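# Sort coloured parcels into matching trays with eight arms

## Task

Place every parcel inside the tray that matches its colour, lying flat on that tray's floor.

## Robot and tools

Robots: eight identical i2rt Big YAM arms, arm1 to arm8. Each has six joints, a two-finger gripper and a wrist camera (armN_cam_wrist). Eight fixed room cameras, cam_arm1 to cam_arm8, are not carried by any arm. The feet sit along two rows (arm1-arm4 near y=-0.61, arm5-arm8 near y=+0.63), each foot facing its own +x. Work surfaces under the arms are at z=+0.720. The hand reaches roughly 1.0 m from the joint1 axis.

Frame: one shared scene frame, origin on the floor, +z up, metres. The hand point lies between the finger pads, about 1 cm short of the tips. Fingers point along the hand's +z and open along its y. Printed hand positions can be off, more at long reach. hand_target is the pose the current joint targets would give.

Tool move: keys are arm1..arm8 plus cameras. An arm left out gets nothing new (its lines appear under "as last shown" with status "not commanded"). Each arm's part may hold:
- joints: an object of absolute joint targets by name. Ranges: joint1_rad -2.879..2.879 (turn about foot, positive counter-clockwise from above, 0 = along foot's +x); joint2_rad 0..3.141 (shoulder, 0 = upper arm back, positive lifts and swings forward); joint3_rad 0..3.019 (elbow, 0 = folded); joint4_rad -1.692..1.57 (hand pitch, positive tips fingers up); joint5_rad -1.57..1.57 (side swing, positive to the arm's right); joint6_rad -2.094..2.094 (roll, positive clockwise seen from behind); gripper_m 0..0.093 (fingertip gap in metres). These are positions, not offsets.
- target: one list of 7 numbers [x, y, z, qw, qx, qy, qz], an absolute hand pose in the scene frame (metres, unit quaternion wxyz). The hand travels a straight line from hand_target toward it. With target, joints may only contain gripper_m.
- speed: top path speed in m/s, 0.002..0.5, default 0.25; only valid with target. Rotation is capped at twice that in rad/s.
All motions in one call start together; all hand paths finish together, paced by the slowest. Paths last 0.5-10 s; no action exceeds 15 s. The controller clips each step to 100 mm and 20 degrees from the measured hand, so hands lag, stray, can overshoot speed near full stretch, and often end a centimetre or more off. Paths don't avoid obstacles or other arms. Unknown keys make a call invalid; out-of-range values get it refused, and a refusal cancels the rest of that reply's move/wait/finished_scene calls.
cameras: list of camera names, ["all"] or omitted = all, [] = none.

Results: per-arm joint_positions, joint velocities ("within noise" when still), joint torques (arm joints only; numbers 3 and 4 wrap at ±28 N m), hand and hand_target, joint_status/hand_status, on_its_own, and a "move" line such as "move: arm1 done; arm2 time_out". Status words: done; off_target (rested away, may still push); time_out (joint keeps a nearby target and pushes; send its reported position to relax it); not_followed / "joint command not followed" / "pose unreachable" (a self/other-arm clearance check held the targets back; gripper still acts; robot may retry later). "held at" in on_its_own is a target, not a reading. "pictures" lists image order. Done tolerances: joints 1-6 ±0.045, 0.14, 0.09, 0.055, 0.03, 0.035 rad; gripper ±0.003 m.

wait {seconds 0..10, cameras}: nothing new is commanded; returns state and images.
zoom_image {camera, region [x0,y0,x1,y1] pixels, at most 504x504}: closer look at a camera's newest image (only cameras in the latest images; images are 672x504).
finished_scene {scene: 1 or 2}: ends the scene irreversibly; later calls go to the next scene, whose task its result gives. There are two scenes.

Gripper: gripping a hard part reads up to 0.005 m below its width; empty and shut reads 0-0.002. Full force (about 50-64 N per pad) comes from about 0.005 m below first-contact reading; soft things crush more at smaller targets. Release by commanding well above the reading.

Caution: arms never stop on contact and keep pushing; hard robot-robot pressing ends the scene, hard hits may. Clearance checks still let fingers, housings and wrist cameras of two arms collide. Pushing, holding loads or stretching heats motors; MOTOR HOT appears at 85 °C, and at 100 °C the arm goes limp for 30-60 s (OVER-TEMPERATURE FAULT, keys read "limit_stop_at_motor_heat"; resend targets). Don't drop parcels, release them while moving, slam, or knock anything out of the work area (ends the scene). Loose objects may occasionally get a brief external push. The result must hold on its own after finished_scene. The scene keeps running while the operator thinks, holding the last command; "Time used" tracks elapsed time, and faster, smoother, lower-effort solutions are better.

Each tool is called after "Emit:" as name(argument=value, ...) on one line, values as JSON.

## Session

Emit:
move()

Scene clock: 0.00 s.
Joint torques (N m): no reading
Heat: arm1: hottest joint3_rad 31 °C; arm2: hottest joint2_rad 30 °C; arm3: hottest joint1_rad 30 °C; arm4: hottest joint3_rad 33 °C; arm5: hottest joint3_rad 32 °C; arm6: hottest joint2_rad 31 °C; arm7: hottest joint3_rad 38 °C; arm8: hottest joint2_rad 30 °C.
Joint velocities: within noise
arm1.joint_positions: joint1_rad=+0.458 joint2_rad=+0.456 joint3_rad=+1.438 joint4_rad=-1.139 joint5_rad=+0.063 joint6_rad=-0.074 gripper_m=+0.09396
arm1.joint_status: not commanded
arm1.hand: x=-1.9866 y=-0.6052 z=+1.4040 quat_wxyz=(-0.650, +0.024, -0.759, +0.041) (m; scene frame)
arm1.hand_target: x=-1.9921 y=-0.6053 z=+1.4119 quat_wxyz=(-0.658, +0.023, -0.752, +0.041) (m; scene frame)
arm1.hand_status: not commanded
arm2.joint_positions: joint1_rad=-0.133 joint2_rad=+0.490 joint3_rad=+1.431 joint4_rad=-1.371 joint5_rad=+0.122 joint6_rad=+0.254 gripper_m=+0.09396
arm2.joint_status: not commanded
arm2.hand: x=-0.9557 y=-0.4897 z=+1.3731 quat_wxyz=(-0.193, +0.711, -0.448, -0.506) (m; scene frame)
arm2.hand_target: x=-0.9532 y=-0.4923 z=+1.3817 quat_wxyz=(-0.195, +0.705, -0.446, -0.516) (m; scene frame)
arm2.hand_status: not commanded
arm3.joint_positions: joint1_rad=+0.288 joint2_rad=+0.566 joint3_rad=+1.355 joint4_rad=-1.309 joint5_rad=+0.227 joint6_rad=-0.408 gripper_m=+0.09396
arm3.joint_status: not commanded
arm3.hand: x=+0.2384 y=-0.5089 z=+1.2929 quat_wxyz=(-0.272, +0.862, -0.018, -0.428) (m; scene frame)
arm3.hand_target: x=+0.2407 y=-0.5098 z=+1.3061 quat_wxyz=(-0.276, +0.854, -0.020, -0.440) (m; scene frame)
arm3.hand_status: not commanded
arm4.joint_positions: joint1_rad=-0.202 joint2_rad=+0.526 joint3_rad=+1.372 joint4_rad=-1.530 joint5_rad=+0.176 joint6_rad=+0.279 gripper_m=+0.09396
arm4.joint_status: not commanded
arm4.hand: x=+1.8391 y=-0.5129 z=+1.2624 quat_wxyz=(-0.405, +0.175, -0.887, -0.138) (m; scene frame)
arm4.hand_target: x=+1.8372 y=-0.5146 z=+1.2716 quat_wxyz=(-0.414, +0.173, -0.882, -0.143) (m; scene frame)
arm4.hand_status: not commanded
arm5.joint_positions: joint1_rad=+0.150 joint2_rad=+0.484 joint3_rad=+1.403 joint4_rad=-1.356 joint5_rad=-0.018 joint6_rad=+0.258 gripper_m=+0.09396
arm5.joint_status: not commanded
arm5.hand: x=+1.9905 y=+0.6571 z=+1.3561 quat_wxyz=(+0.044, +0.831, -0.149, -0.534) (m; scene frame)
arm5.hand_target: x=+1.9935 y=+0.6567 z=+1.3668 quat_wxyz=(+0.045, +0.825, -0.147, -0.545) (m; scene frame)
arm5.hand_status: not commanded
arm6.joint_positions: joint1_rad=+0.005 joint2_rad=+0.600 joint3_rad=+1.377 joint4_rad=-1.425 joint5_rad=+0.198 joint6_rad=-0.419 gripper_m=+0.09396
arm6.joint_status: not commanded
arm6.hand: x=+1.0055 y=+0.4776 z=+1.3387 quat_wxyz=(-0.341, -0.130, -0.883, +0.295) (m; scene frame)
arm6.hand_target: x=+1.0039 y=+0.4787 z=+1.3519 quat_wxyz=(-0.354, -0.130, -0.876, +0.302) (m; scene frame)
arm6.hand_status: not commanded
arm7.joint_positions: joint1_rad=-0.316 joint2_rad=+0.535 joint3_rad=+1.368 joint4_rad=-1.177 joint5_rad=-0.073 joint6_rad=-0.126 gripper_m=+0.09396
arm7.joint_status: not commanded
arm7.hand: x=-0.2873 y=+0.4416 z=+1.3804 quat_wxyz=(-0.508, -0.311, -0.757, +0.270) (m; scene frame)
arm7.hand_target: x=-0.2897 y=+0.4449 z=+1.3917 quat_wxyz=(-0.517, -0.307, -0.750, +0.275) (m; scene frame)
arm7.hand_status: not commanded
arm8.joint_positions: joint1_rad=+0.154 joint2_rad=+0.581 joint3_rad=+1.368 joint4_rad=-1.211 joint5_rad=-0.224 joint6_rad=+0.370 gripper_m=+0.09396
arm8.joint_status: not commanded
arm8.hand: x=-1.7287 y=+0.4302 z=+1.3236 quat_wxyz=(-0.435, -0.755, -0.361, +0.333) (m; scene frame)
arm8.hand_target: x=-1.7273 y=+0.4330 z=+1.3347 quat_wxyz=(-0.441, -0.748, -0.360, +0.341) (m; scene frame)
arm8.hand_status: not commanded
pictures: arm1_cam_wrist, arm2_cam_wrist, arm3_cam_wrist, arm4_cam_wrist, arm5_cam_wrist, arm6_cam_wrist, arm7_cam_wrist, arm8_cam_wrist, cam_arm1, cam_arm2, cam_arm3, cam_arm4, cam_arm5, cam_arm6, cam_arm7, cam_arm8
camera_calibration:
arm1_cam_wrist: T_world_to_cam=[[-0.0151899, -0.996953, 0.076509, -0.739945], [-0.693604, -0.0446081, -0.718974, -0.390757], [0.720196, -0.0639881, -0.690813, 2.48858], [0, 0, 0, 1]] pos_world=[-2.07453, -0.595882, 1.49481]
arm2_cam_wrist: T_world_to_cam=[[0.840398, 0.511513, -0.179125, 1.29842], [0.377955, -0.790013, -0.482731, 0.641545], [-0.388434, 0.337985, -0.857254, 1.09193], [0, 0, 0, 1]] pos_world=[-0.909517, -0.526384, 1.47834]
arm3_cam_wrist: T_world_to_cam=[[0.273517, 0.847801, 0.454336, -0.222297], [0.935917, -0.125599, -0.329066, 0.144225], [-0.221918, 0.515226, -0.827825, 1.50942], [0, 0, 0, 1]] pos_world=[0.260787, -0.571114, 1.39799]
arm4_cam_wrist: T_world_to_cam=[[0.421855, -0.902681, -0.084888, -1.1342], [-0.884829, -0.389463, -0.255726, 1.75509], [0.197778, 0.182991, -0.963015, 1.07074], [0, 0, 0, 1]] pos_world=[1.81965, -0.536211, 1.38368]
arm5_cam_wrist: T_world_to_cam=[[0.208912, 0.948065, -0.239849, -0.712488], [0.828489, -0.301889, -0.471666, -0.803489], [-0.519578, -0.100176, -0.84853, 2.37481], [0, 0, 0, 1]] pos_world=[2.04843, 0.67082, 1.46523]
arm6_cam_wrist: T_world_to_cam=[[-0.428817, -0.788123, 0.441564, 0.214993], [-0.903379, 0.371489, -0.214249, 1.0236], [0.00481816, -0.490773, -0.871274, 1.52024], [0, 0, 0, 1]] pos_world=[1.00957, 0.535277, 1.44892]
arm7_cam_wrist: T_world_to_cam=[[-0.747697, -0.654596, 0.111593, -0.082968], [-0.585602, 0.570766, -0.575584, 0.380558], [0.313082, -0.495711, -0.810093, 1.54839], [0, 0, 0, 1]] pos_world=[-0.323954, 0.496036, 1.48264]
arm8_cam_wrist: T_world_to_cam=[[-0.833849, 0.353228, -0.424177, -1.03093], [0.527182, 0.737406, -0.422271, 1.15734], [0.163633, -0.575728, -0.8011, 1.71143], [0, 0, 0, 1]] pos_world=[-1.74981, 0.496045, 1.42244]

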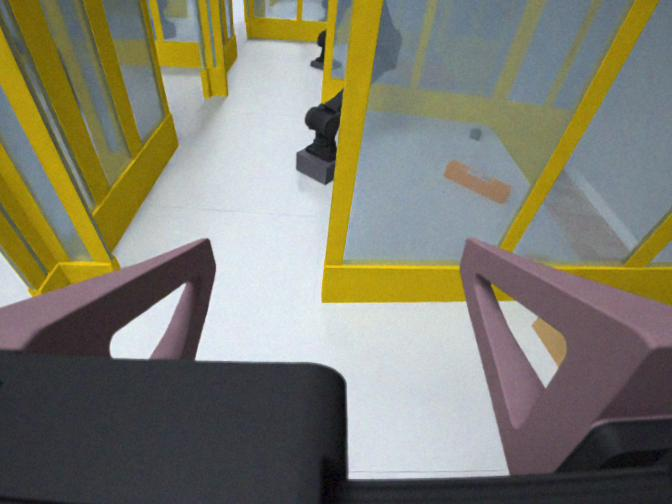

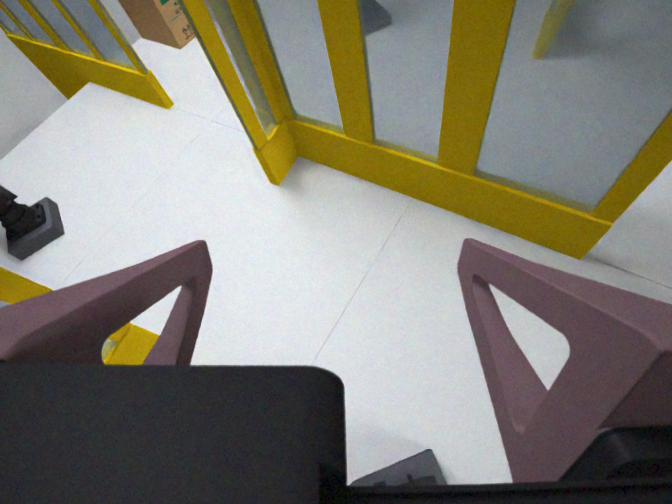

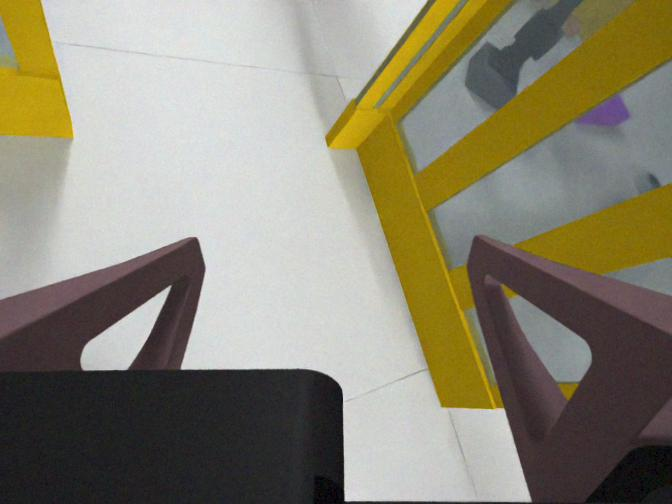

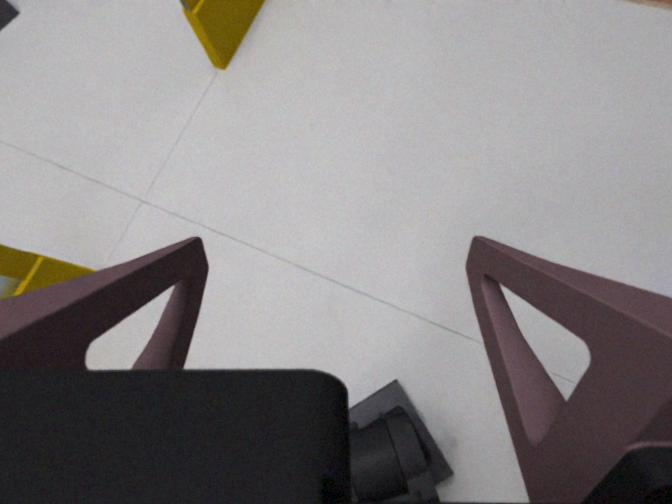

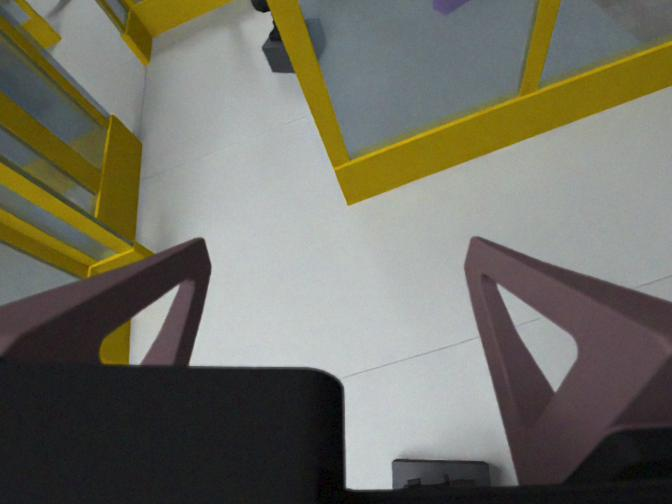

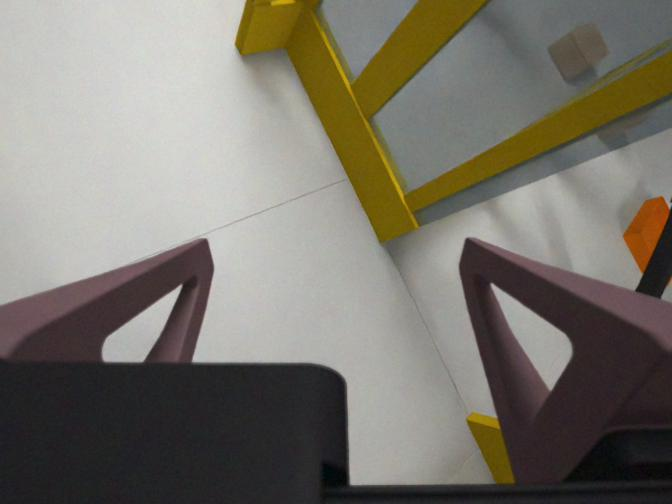

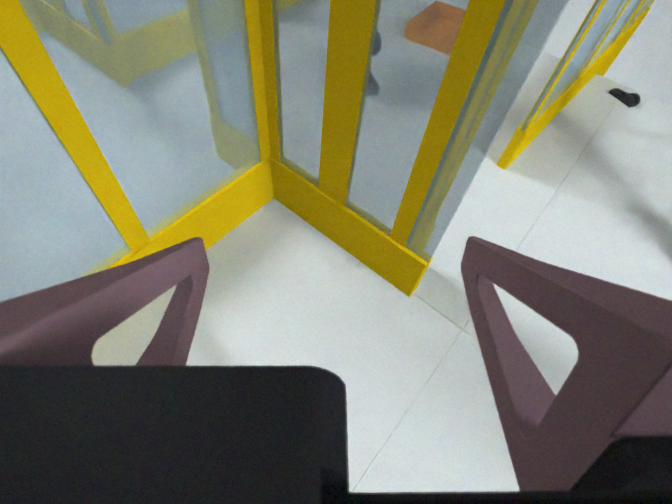

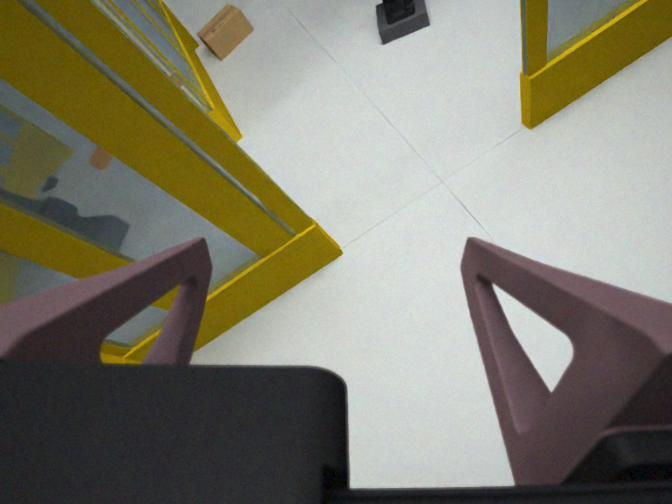

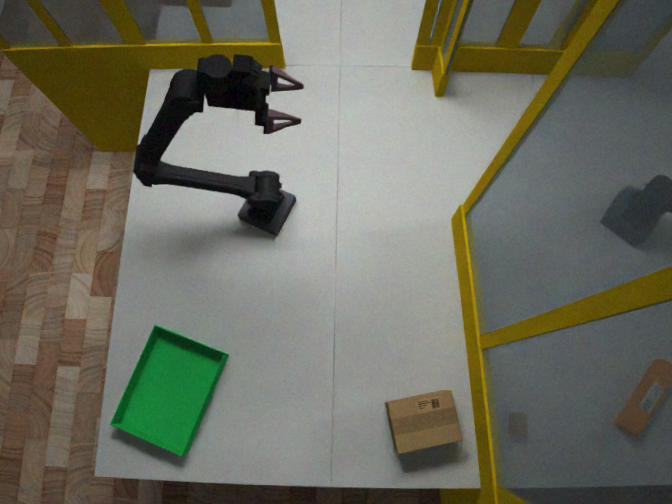

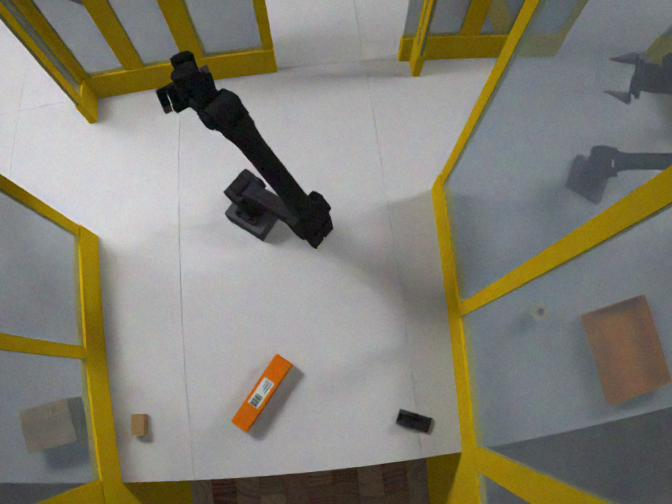

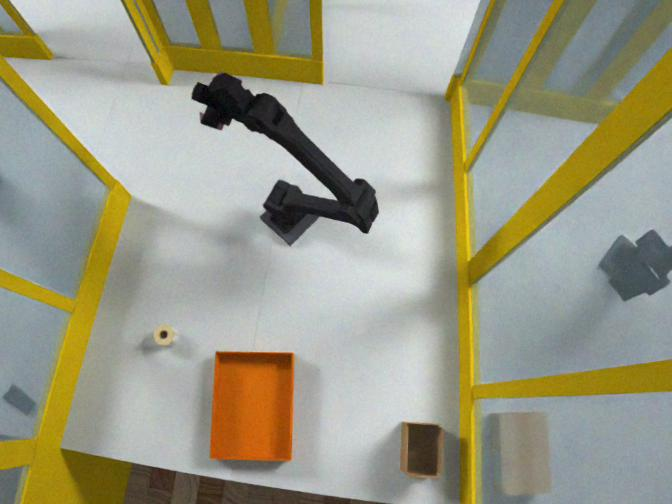

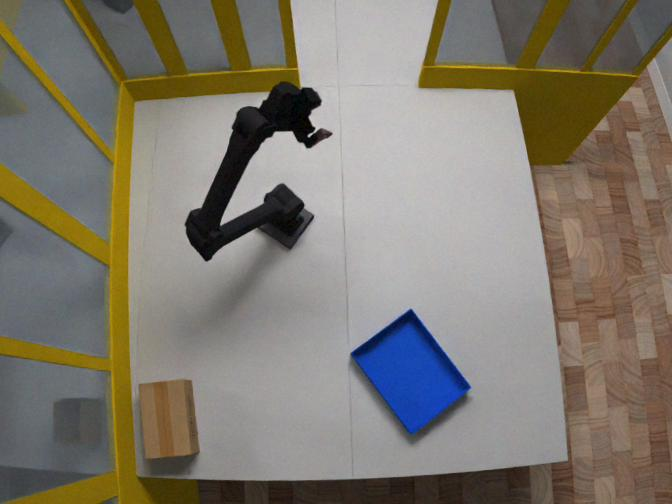

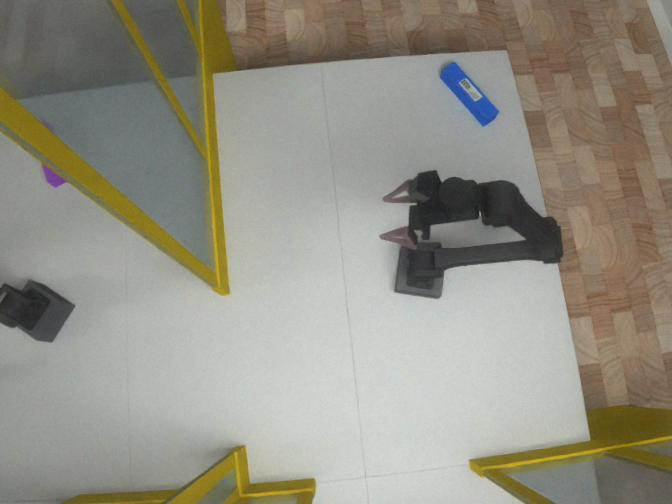

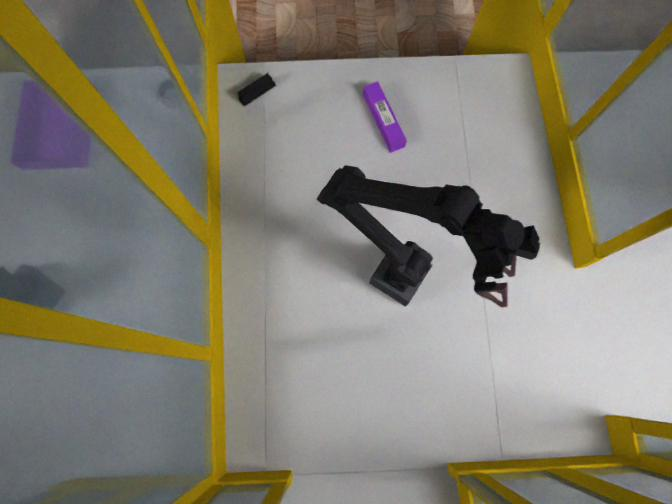

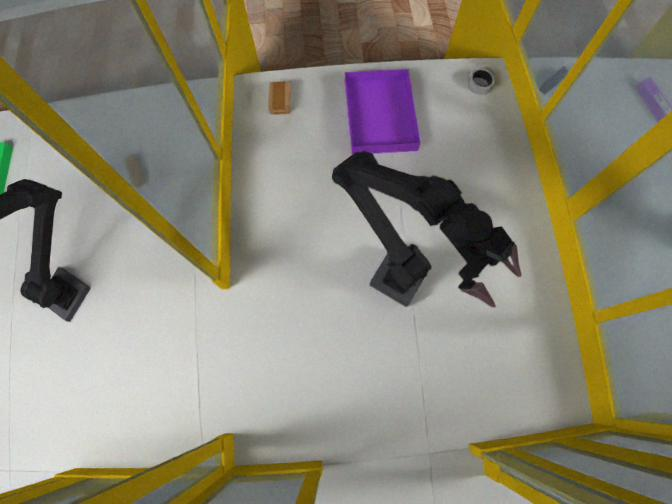

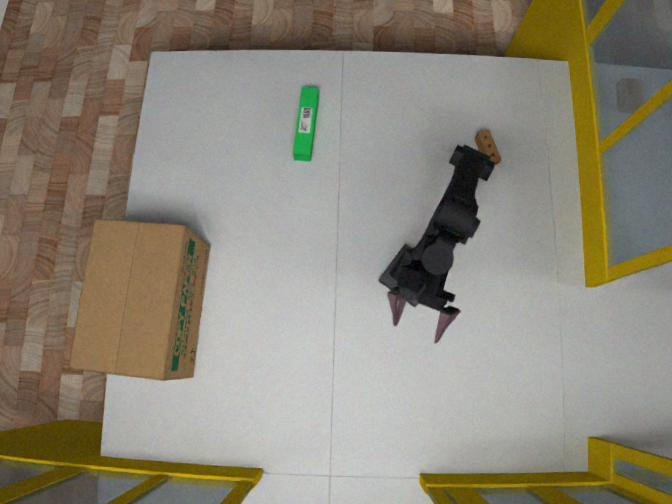

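Emit:
move(arm2={"joints":{"joint1_rad":2.175,"joint2_rad":1.34,"joint3_rad":1.05,"joint4_rad":-1.29,"joint5_rad":0,"joint6_rad":0.56,"gripper_m":0.09}}, arm5={"joints":{"joint1_rad":-1.717,"joint2_rad":1.34,"joint3_rad":1.05,"joint4_rad":-1.29,"joint5_rad":0,"joint6_rad":-0.91,"gripper_m":0.09}}, arm6={"joints":{"joint1_rad":2.199,"joint2_rad":1.34,"joint3_rad":1.05,"joint4_rad":-1.29,"joint5_rad":0,"joint6_rad":-0.25,"gripper_m":0.09}}, arm8={"joints":{"joint1_rad":-1.943,"joint2_rad":1.34,"joint3_rad":1.05,"joint4_rad":-1.29,"joint5_rad":0,"joint6_rad":0.6,"gripper_m":0.09}}, arm1={"joints":{"joint1_rad":1.506,"joint2_rad":1.34,"joint3_rad":1.05,"joint4_rad":-1.29,"joint5_rad":0,"joint6_rad":-0.487,"gripper_m":0.09}}, arm4={"joints":{"joint1_rad":0.16,"joint2_rad":1.34,"joint3_rad":1.05,"joint4_rad":-1.29,"joint5_rad":0,"joint6_rad":-0.459,"gripper_m":0.09}}, arm3={"joints":{"joint1_rad":0.23,"joint2_rad":1.34,"joint3_rad":1.05,"joint4_rad":-1.29,"joint5_rad":0,"joint6_rad":-0.377,"gripper_m":0.09}}, arm7={"joints":{"joint1_rad":-1.039,"joint2_rad":1.34,"joint3_rad":1.05,"joint4_rad":-1.29,"joint5_rad":0,"joint6_rad":-0.106,"gripper_m":0.09}}, cameras=[])

Emit:
move(arm2={"target":[-0.888,-1.233,0.87,0,0.888,0.46,0],"speed":0.3}, arm5={"target":[2.45,1.305,0.87,0,0.8616,-0.5075,0],"speed":0.3}, arm6={"target":[0.843,1.29,0.87,0,0.7934,-0.6088,0],"speed":0.3}, arm8={"target":[-2.016,1.182,0.87,0,0.7009,-0.7133,0],"speed":0.3}, cameras=["arm2_cam_wrist","arm5_cam_wrist","arm6_cam_wrist","arm8_cam_wrist"])

Scene clock: 208.30 s.
Joint torques (N m): arm1=[2.14 -7.36 8.28 -0.17 0.03 -0.09] | arm2=[-0.21 -10.4 8.59 0.62 0.09 0.08] | arm3=[-1.9 -9.99 9.96 0.54 -0.29 0.13] | arm4=[1.03 -6.71 10.11 0.65 -0.16 -0.04] | arm5=[-0.5 -7.06 7.38 0.64 -0.31 -0.18] | arm6=[-1.14 -5.95 8.98 0.36 0.08 0] | arm7=[-0.79 -7.65 9.55 -0.28 0 0.2] | arm8=[2.14 -8 9.92 -0.58 -0.07 0.04]
Heat: arm1: hottest joint3_rad 34 °C; arm2: hottest joint3_rad 37 °C; arm3: hottest joint3_rad 33 °C; arm4: hottest joint3_rad 41 °C; arm5: hottest joint3_rad 36 °C; arm6: hottest joint3_rad 35 °C; arm7: hottest joint3_rad 48 °C; arm8: hottest joint3_rad 38 °C.
move: arm1 done; arm2 done; arm3 done; arm4 done; arm5 done; arm6 done; arm7 done; arm8 done
Joint velocities: within noise
arm1.joint_positions: joint1_rad=+1.495 joint2_rad=+1.328 joint3_rad=+1.050 joint4_rad=-1.278 joint5_rad=+0.001 joint6_rad=-0.479 gripper_m=+0.09014
arm1.joint_status: all done
arm1.hand: x=-1.9753 y=-0.2819 z=+0.9270 quat_wxyz=(-0.005, +0.700, -0.714, +0.003) (m; scene frame)
arm1.hand_target: x=-1.9801 y=-0.2824 z=+0.9229 quat_wxyz=(+0.007, +0.706, -0.708, +0.006) (m; scene frame)
arm1.hand_status: not commanded
arm2.joint_positions: joint1_rad=+2.180 joint2_rad=+1.333 joint3_rad=+1.042 joint4_rad=-1.293 joint5_rad=-0.001 joint6_rad=+0.547 gripper_m=+0.09011
arm2.joint_status: all done
arm2.hand: x=-0.8728 y=-0.9839 z=+0.9564 quat_wxyz=(-0.006, +0.884, +0.468, +0.004) (m; scene frame)
arm2.hand_target: x=-0.8752 y=-0.9877 z=+0.9566 quat_wxyz=(-0.004, +0.888, +0.459, +0.002) (m; scene frame)
arm2.hand_status: not commanded
arm3.joint_positions: joint1_rad=+0.246 joint2_rad=+1.328 joint3_rad=+1.036 joint4_rad=-1.301 joint5_rad=+0.004 joint6_rad=-0.393 gripper_m=+0.09006
arm3.joint_status: all done
arm3.hand: x=+0.1014 y=-0.4843 z=+0.9093 quat_wxyz=(-0.001, +1.000, +0.014, +0.014) (m; scene frame)
arm3.hand_target: x=+0.0957 y=-0.4767 z=+0.9101 quat_wxyz=(-0.001, +1.000, -0.002, +0.007) (m; scene frame)
arm3.hand_status: not commanded
arm4.joint_positions: joint1_rad=+0.149 joint2_rad=+1.324 joint3_rad=+1.046 joint4_rad=-1.301 joint5_rad=+0.001 joint6_rad=-0.451 gripper_m=+0.09012
arm4.joint_status: all done
arm4.hand: x=+1.8535 y=-0.2887 z=+0.9123 quat_wxyz=(+0.011, +0.700, -0.714, +0.001) (m; scene frame)
arm4.hand_target: x=+1.8516 y=-0.2828 z=+0.9083 quat_wxyz=(+0.012, +0.707, -0.707, +0.001) (m; scene frame)
arm4.hand_status: not commanded
arm5.joint_positions: joint1_rad=-1.722 joint2_rad=+1.340 joint3_rad=+1.035 joint4_rad=-1.297 joint5_rad=+0.002 joint6_rad=-0.900 gripper_m=+0.09014
arm5.joint_status: all done
arm5.hand: x=+2.3084 y=+0.9709 z=+0.9474 quat_wxyz=(+0.012, +0.857, -0.515, +0.003) (m; scene frame)
arm5.hand_target: x=+2.3092 y=+0.9781 z=+0.9524 quat_wxyz=(+0.001, +0.861, -0.509, +0.001) (m; scene frame)
arm5.hand_status: not commanded
arm6.joint_positions: joint1_rad=+2.206 joint2_rad=+1.332 joint3_rad=+1.037 joint4_rad=-1.297 joint5_rad=-0.002 joint6_rad=-0.259 gripper_m=+0.09014
arm6.joint_status: all done
arm6.hand: x=+0.8443 y=+0.9867 z=+0.9748 quat_wxyz=(+0.009, +0.798, -0.603, +0.006) (m; scene frame)
arm6.hand_target: x=+0.8471 y=+0.9933 z=+0.9767 quat_wxyz=(+0.004, +0.793, -0.609, +0.003) (m; scene frame)
arm6.hand_status: not commanded
arm7.joint_positions: joint1_rad=-1.033 joint2_rad=+1.328 joint3_rad=+1.053 joint4_rad=-1.280 joint5_rad=-0.002 joint6_rad=-0.115 gripper_m=+0.09010
arm7.joint_status: all done
arm7.hand: x=-0.4612 y=+0.2481 z=+0.9631 quat_wxyz=(-0.005, -0.703, -0.712, +0.005) (m; scene frame)
arm7.hand_target: x=-0.4633 y=+0.2515 z=+0.9579 quat_wxyz=(+0.004, -0.708, -0.706, -0.004) (m; scene frame)
arm7.hand_status: not commanded
arm8.joint_positions: joint1_rad=-1.948 joint2_rad=+1.330 joint3_rad=+1.046 joint4_rad=-1.280 joint5_rad=+0.001 joint6_rad=+0.594 gripper_m=+0.09010
arm8.joint_status: all done
arm8.hand: x=-1.8633 y=+0.9599 z=+0.9187 quat_wxyz=(+0.001, -0.705, +0.709, +0.003) (m; scene frame)
arm8.hand_target: x=-1.8645 y=+0.9584 z=+0.9168 quat_wxyz=(-0.001, -0.704, +0.710, -0.005) (m; scene frame)
arm8.hand_status: not commanded
pictures: none
No camera images: "cameras" was empty.

Scene clock: 210.70 s.
Joint torques (N m): arm1=[1.73 -7.71 8.35 -0.1 0 -0.07] | arm2=[-0.09 -21.13 11.18 0.14 0.07 0.07] | arm3=[-2.08 -9.88 9.96 0.5 -0.3 0.12] | arm4=[1.08 -6.71 10.11 0.65 -0.16 -0.04] | arm5=[-0.21 -19.49 10.15 -0.28 -0.3 -0.16] | arm6=[-1.03 -15.62 12.14 -0.2 0.09 0] | arm7=[-0.91 -7.65 9.54 -0.29 0 0.19] | arm8=[2.2 -18.67 14.26 -0.65 -0.06 0.03]
Heat: arm1: hottest joint3_rad 34 °C; arm2: hottest joint3_rad 37 °C; arm3: hottest joint3_rad 33 °C; arm4: hottest joint3_rad 41 °C; arm5: hottest joint3_rad 36 °C; arm6: hottest joint3_rad 35 °C; arm7: hottest joint3_rad 47 °C; arm8: hottest joint3_rad 38 °C.
move: arm2 off_target; arm5 off_target; arm6 off_target; arm8 off_target
Joint velocities: within noise
arm1, arm3, arm4, arm7: as last shown
arm1.joint_positions: joint1_rad=+1.495 joint2_rad=+1.328 joint3_rad=+1.050 joint4_rad=-1.278 joint5_rad=+0.001 joint6_rad=-0.480 gripper_m=+0.09014
arm1.hand_target: x=-1.9801 y=-0.2824 z=+0.9229 quat_wxyz=(+0.007, +0.707, -0.708, +0.006) (m; scene frame)
arm2.joint_positions: joint1_rad=+2.180 joint2_rad=+2.006 joint3_rad=+1.653 joint4_rad=-1.233 joint5_rad=-0.001 joint6_rad=+0.547 gripper_m=+0.09011
arm2.joint_status: not commanded
arm2.hand: x=-0.8849 y=-1.2197 z=+0.8642 quat_wxyz=(-0.007, +0.884, +0.467, +0.005) (m; scene frame)
arm2.hand_target: x=-0.8880 y=-1.2325 z=+0.8701 quat_wxyz=(+0.000, +0.888, +0.460, +0.000) (m; scene frame)
arm2.hand_status: off_target (0.015 m and 1.4 deg from the pose sent, 0.264 m and 1.3 deg at the start)
arm5.joint_positions: joint1_rad=-1.722 joint2_rad=+2.358 joint3_rad=+2.248 joint4_rad=-1.497 joint5_rad=+0.001 joint6_rad=-0.903 gripper_m=+0.09014
arm5.joint_status: not commanded
arm5.hand: x=+2.4492 y=+1.2928 z=+0.8574 quat_wxyz=(+0.014, +0.858, -0.514, +0.003) (m; scene frame)
arm5.hand_target: x=+2.4497 y=+1.3043 z=+0.8702 quat_wxyz=(-0.001, +0.862, -0.508, +0.000) (m; scene frame)
arm5.hand_status: off_target (0.018 m and 1.9 deg from the pose sent, 0.371 m and 1.7 deg at the start)
arm6.joint_positions: joint1_rad=+2.206 joint2_rad=+2.161 joint3_rad=+1.848 joint4_rad=-1.284 joint5_rad=-0.002 joint6_rad=-0.259 gripper_m=+0.09014
arm6.joint_status: not commanded
arm6.hand: x=+0.8392 y=+1.2740 z=+0.8608 quat_wxyz=(+0.011, +0.798, -0.603, +0.008) (m; scene frame)
arm6.hand_target: x=+0.8432 y=+1.2893 z=+0.8703 quat_wxyz=(+0.000, +0.793, -0.609, +0.000) (m; scene frame)
arm6.hand_status: off_target (0.019 m and 1.8 deg from the pose sent, 0.321 m and 1.4 deg at the start)
arm8.joint_positions: joint1_rad=-1.948 joint2_rad=+2.038 joint3_rad=+1.813 joint4_rad=-1.363 joint5_rad=+0.001 joint6_rad=+0.604 gripper_m=+0.09010
arm8.joint_status: not commanded
arm8.hand: x=-2.0050 y=+1.1723 z=+0.8637 quat_wxyz=(-0.002, -0.702, +0.713, -0.009) (m; scene frame)
arm8.hand_target: x=-2.0156 y=+1.1815 z=+0.8700 quat_wxyz=(+0.000, -0.701, +0.713, +0.001) (m; scene frame)
arm8.hand_status: off_target (0.016 m and 1.1 deg from the pose sent, 0.274 m and 0.7 deg at the start)
pictures: arm2_cam_wrist, arm5_cam_wrist, arm6_cam_wrist, arm8_cam_wrist
camera_calibration:
arm2_cam_wrist: T_world_to_cam=[[-0.823471, 0.566991, 0.0204319, -0.0559741], [0.465713, 0.654934, 0.595124, 0.70107], [0.324048, 0.499583, -0.803374, 1.71101], [0, 0, 0, 1]] pos_world=[-0.927039, -1.28221, 0.958498]
arm5_cam_wrist: T_world_to_cam=[[0.887196, 0.461129, -0.0156044, -2.75462], [0.381515, -0.714162, 0.586872, -0.506768], [0.259479, -0.526623, -0.80953, 0.863516], [0, 0, 0, 1]] pos_world=[2.41316, 1.36307, 0.953466]
arm6_cam_wrist: T_world_to_cam=[[0.960039, 0.27986, -0.0020518, -1.16191], [0.225938, -0.770697, 0.5958, 0.285258], [0.165159, -0.572455, -0.80313, 1.40631], [0, 0, 0, 1]] pos_world=[0.81876, 1.35007, 0.957112]
arm8_cam_wrist: T_world_to_cam=[[0.999773, -0.0212807, 0.000661356, 2.02988], [-0.0173669, -0.797147, 0.603536, 0.382679], [-0.0123164, -0.603411, -0.797336, 1.49189], [0, 0, 0, 1]] pos_world=[-2.0044, 1.24847, 0.957237]

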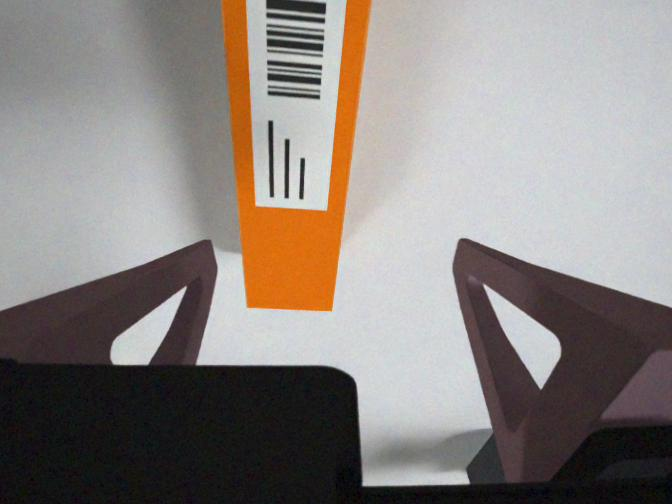

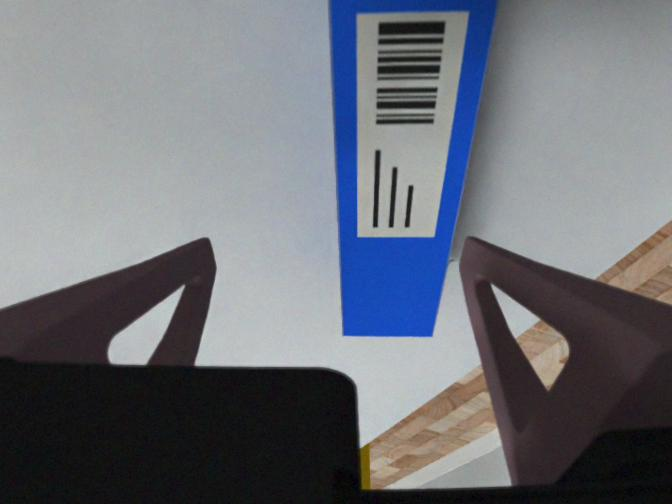

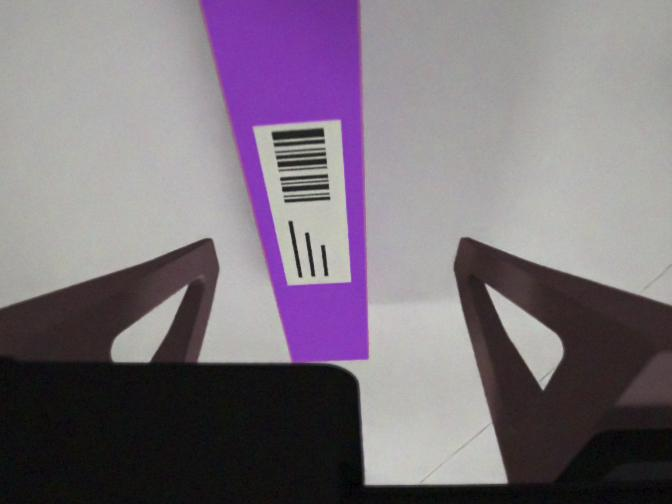

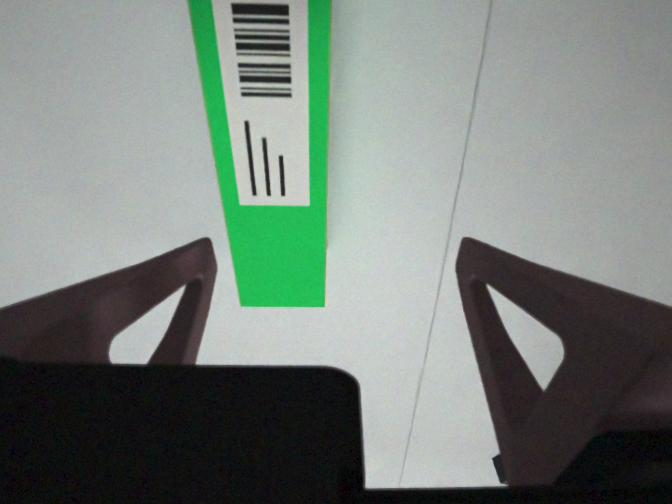

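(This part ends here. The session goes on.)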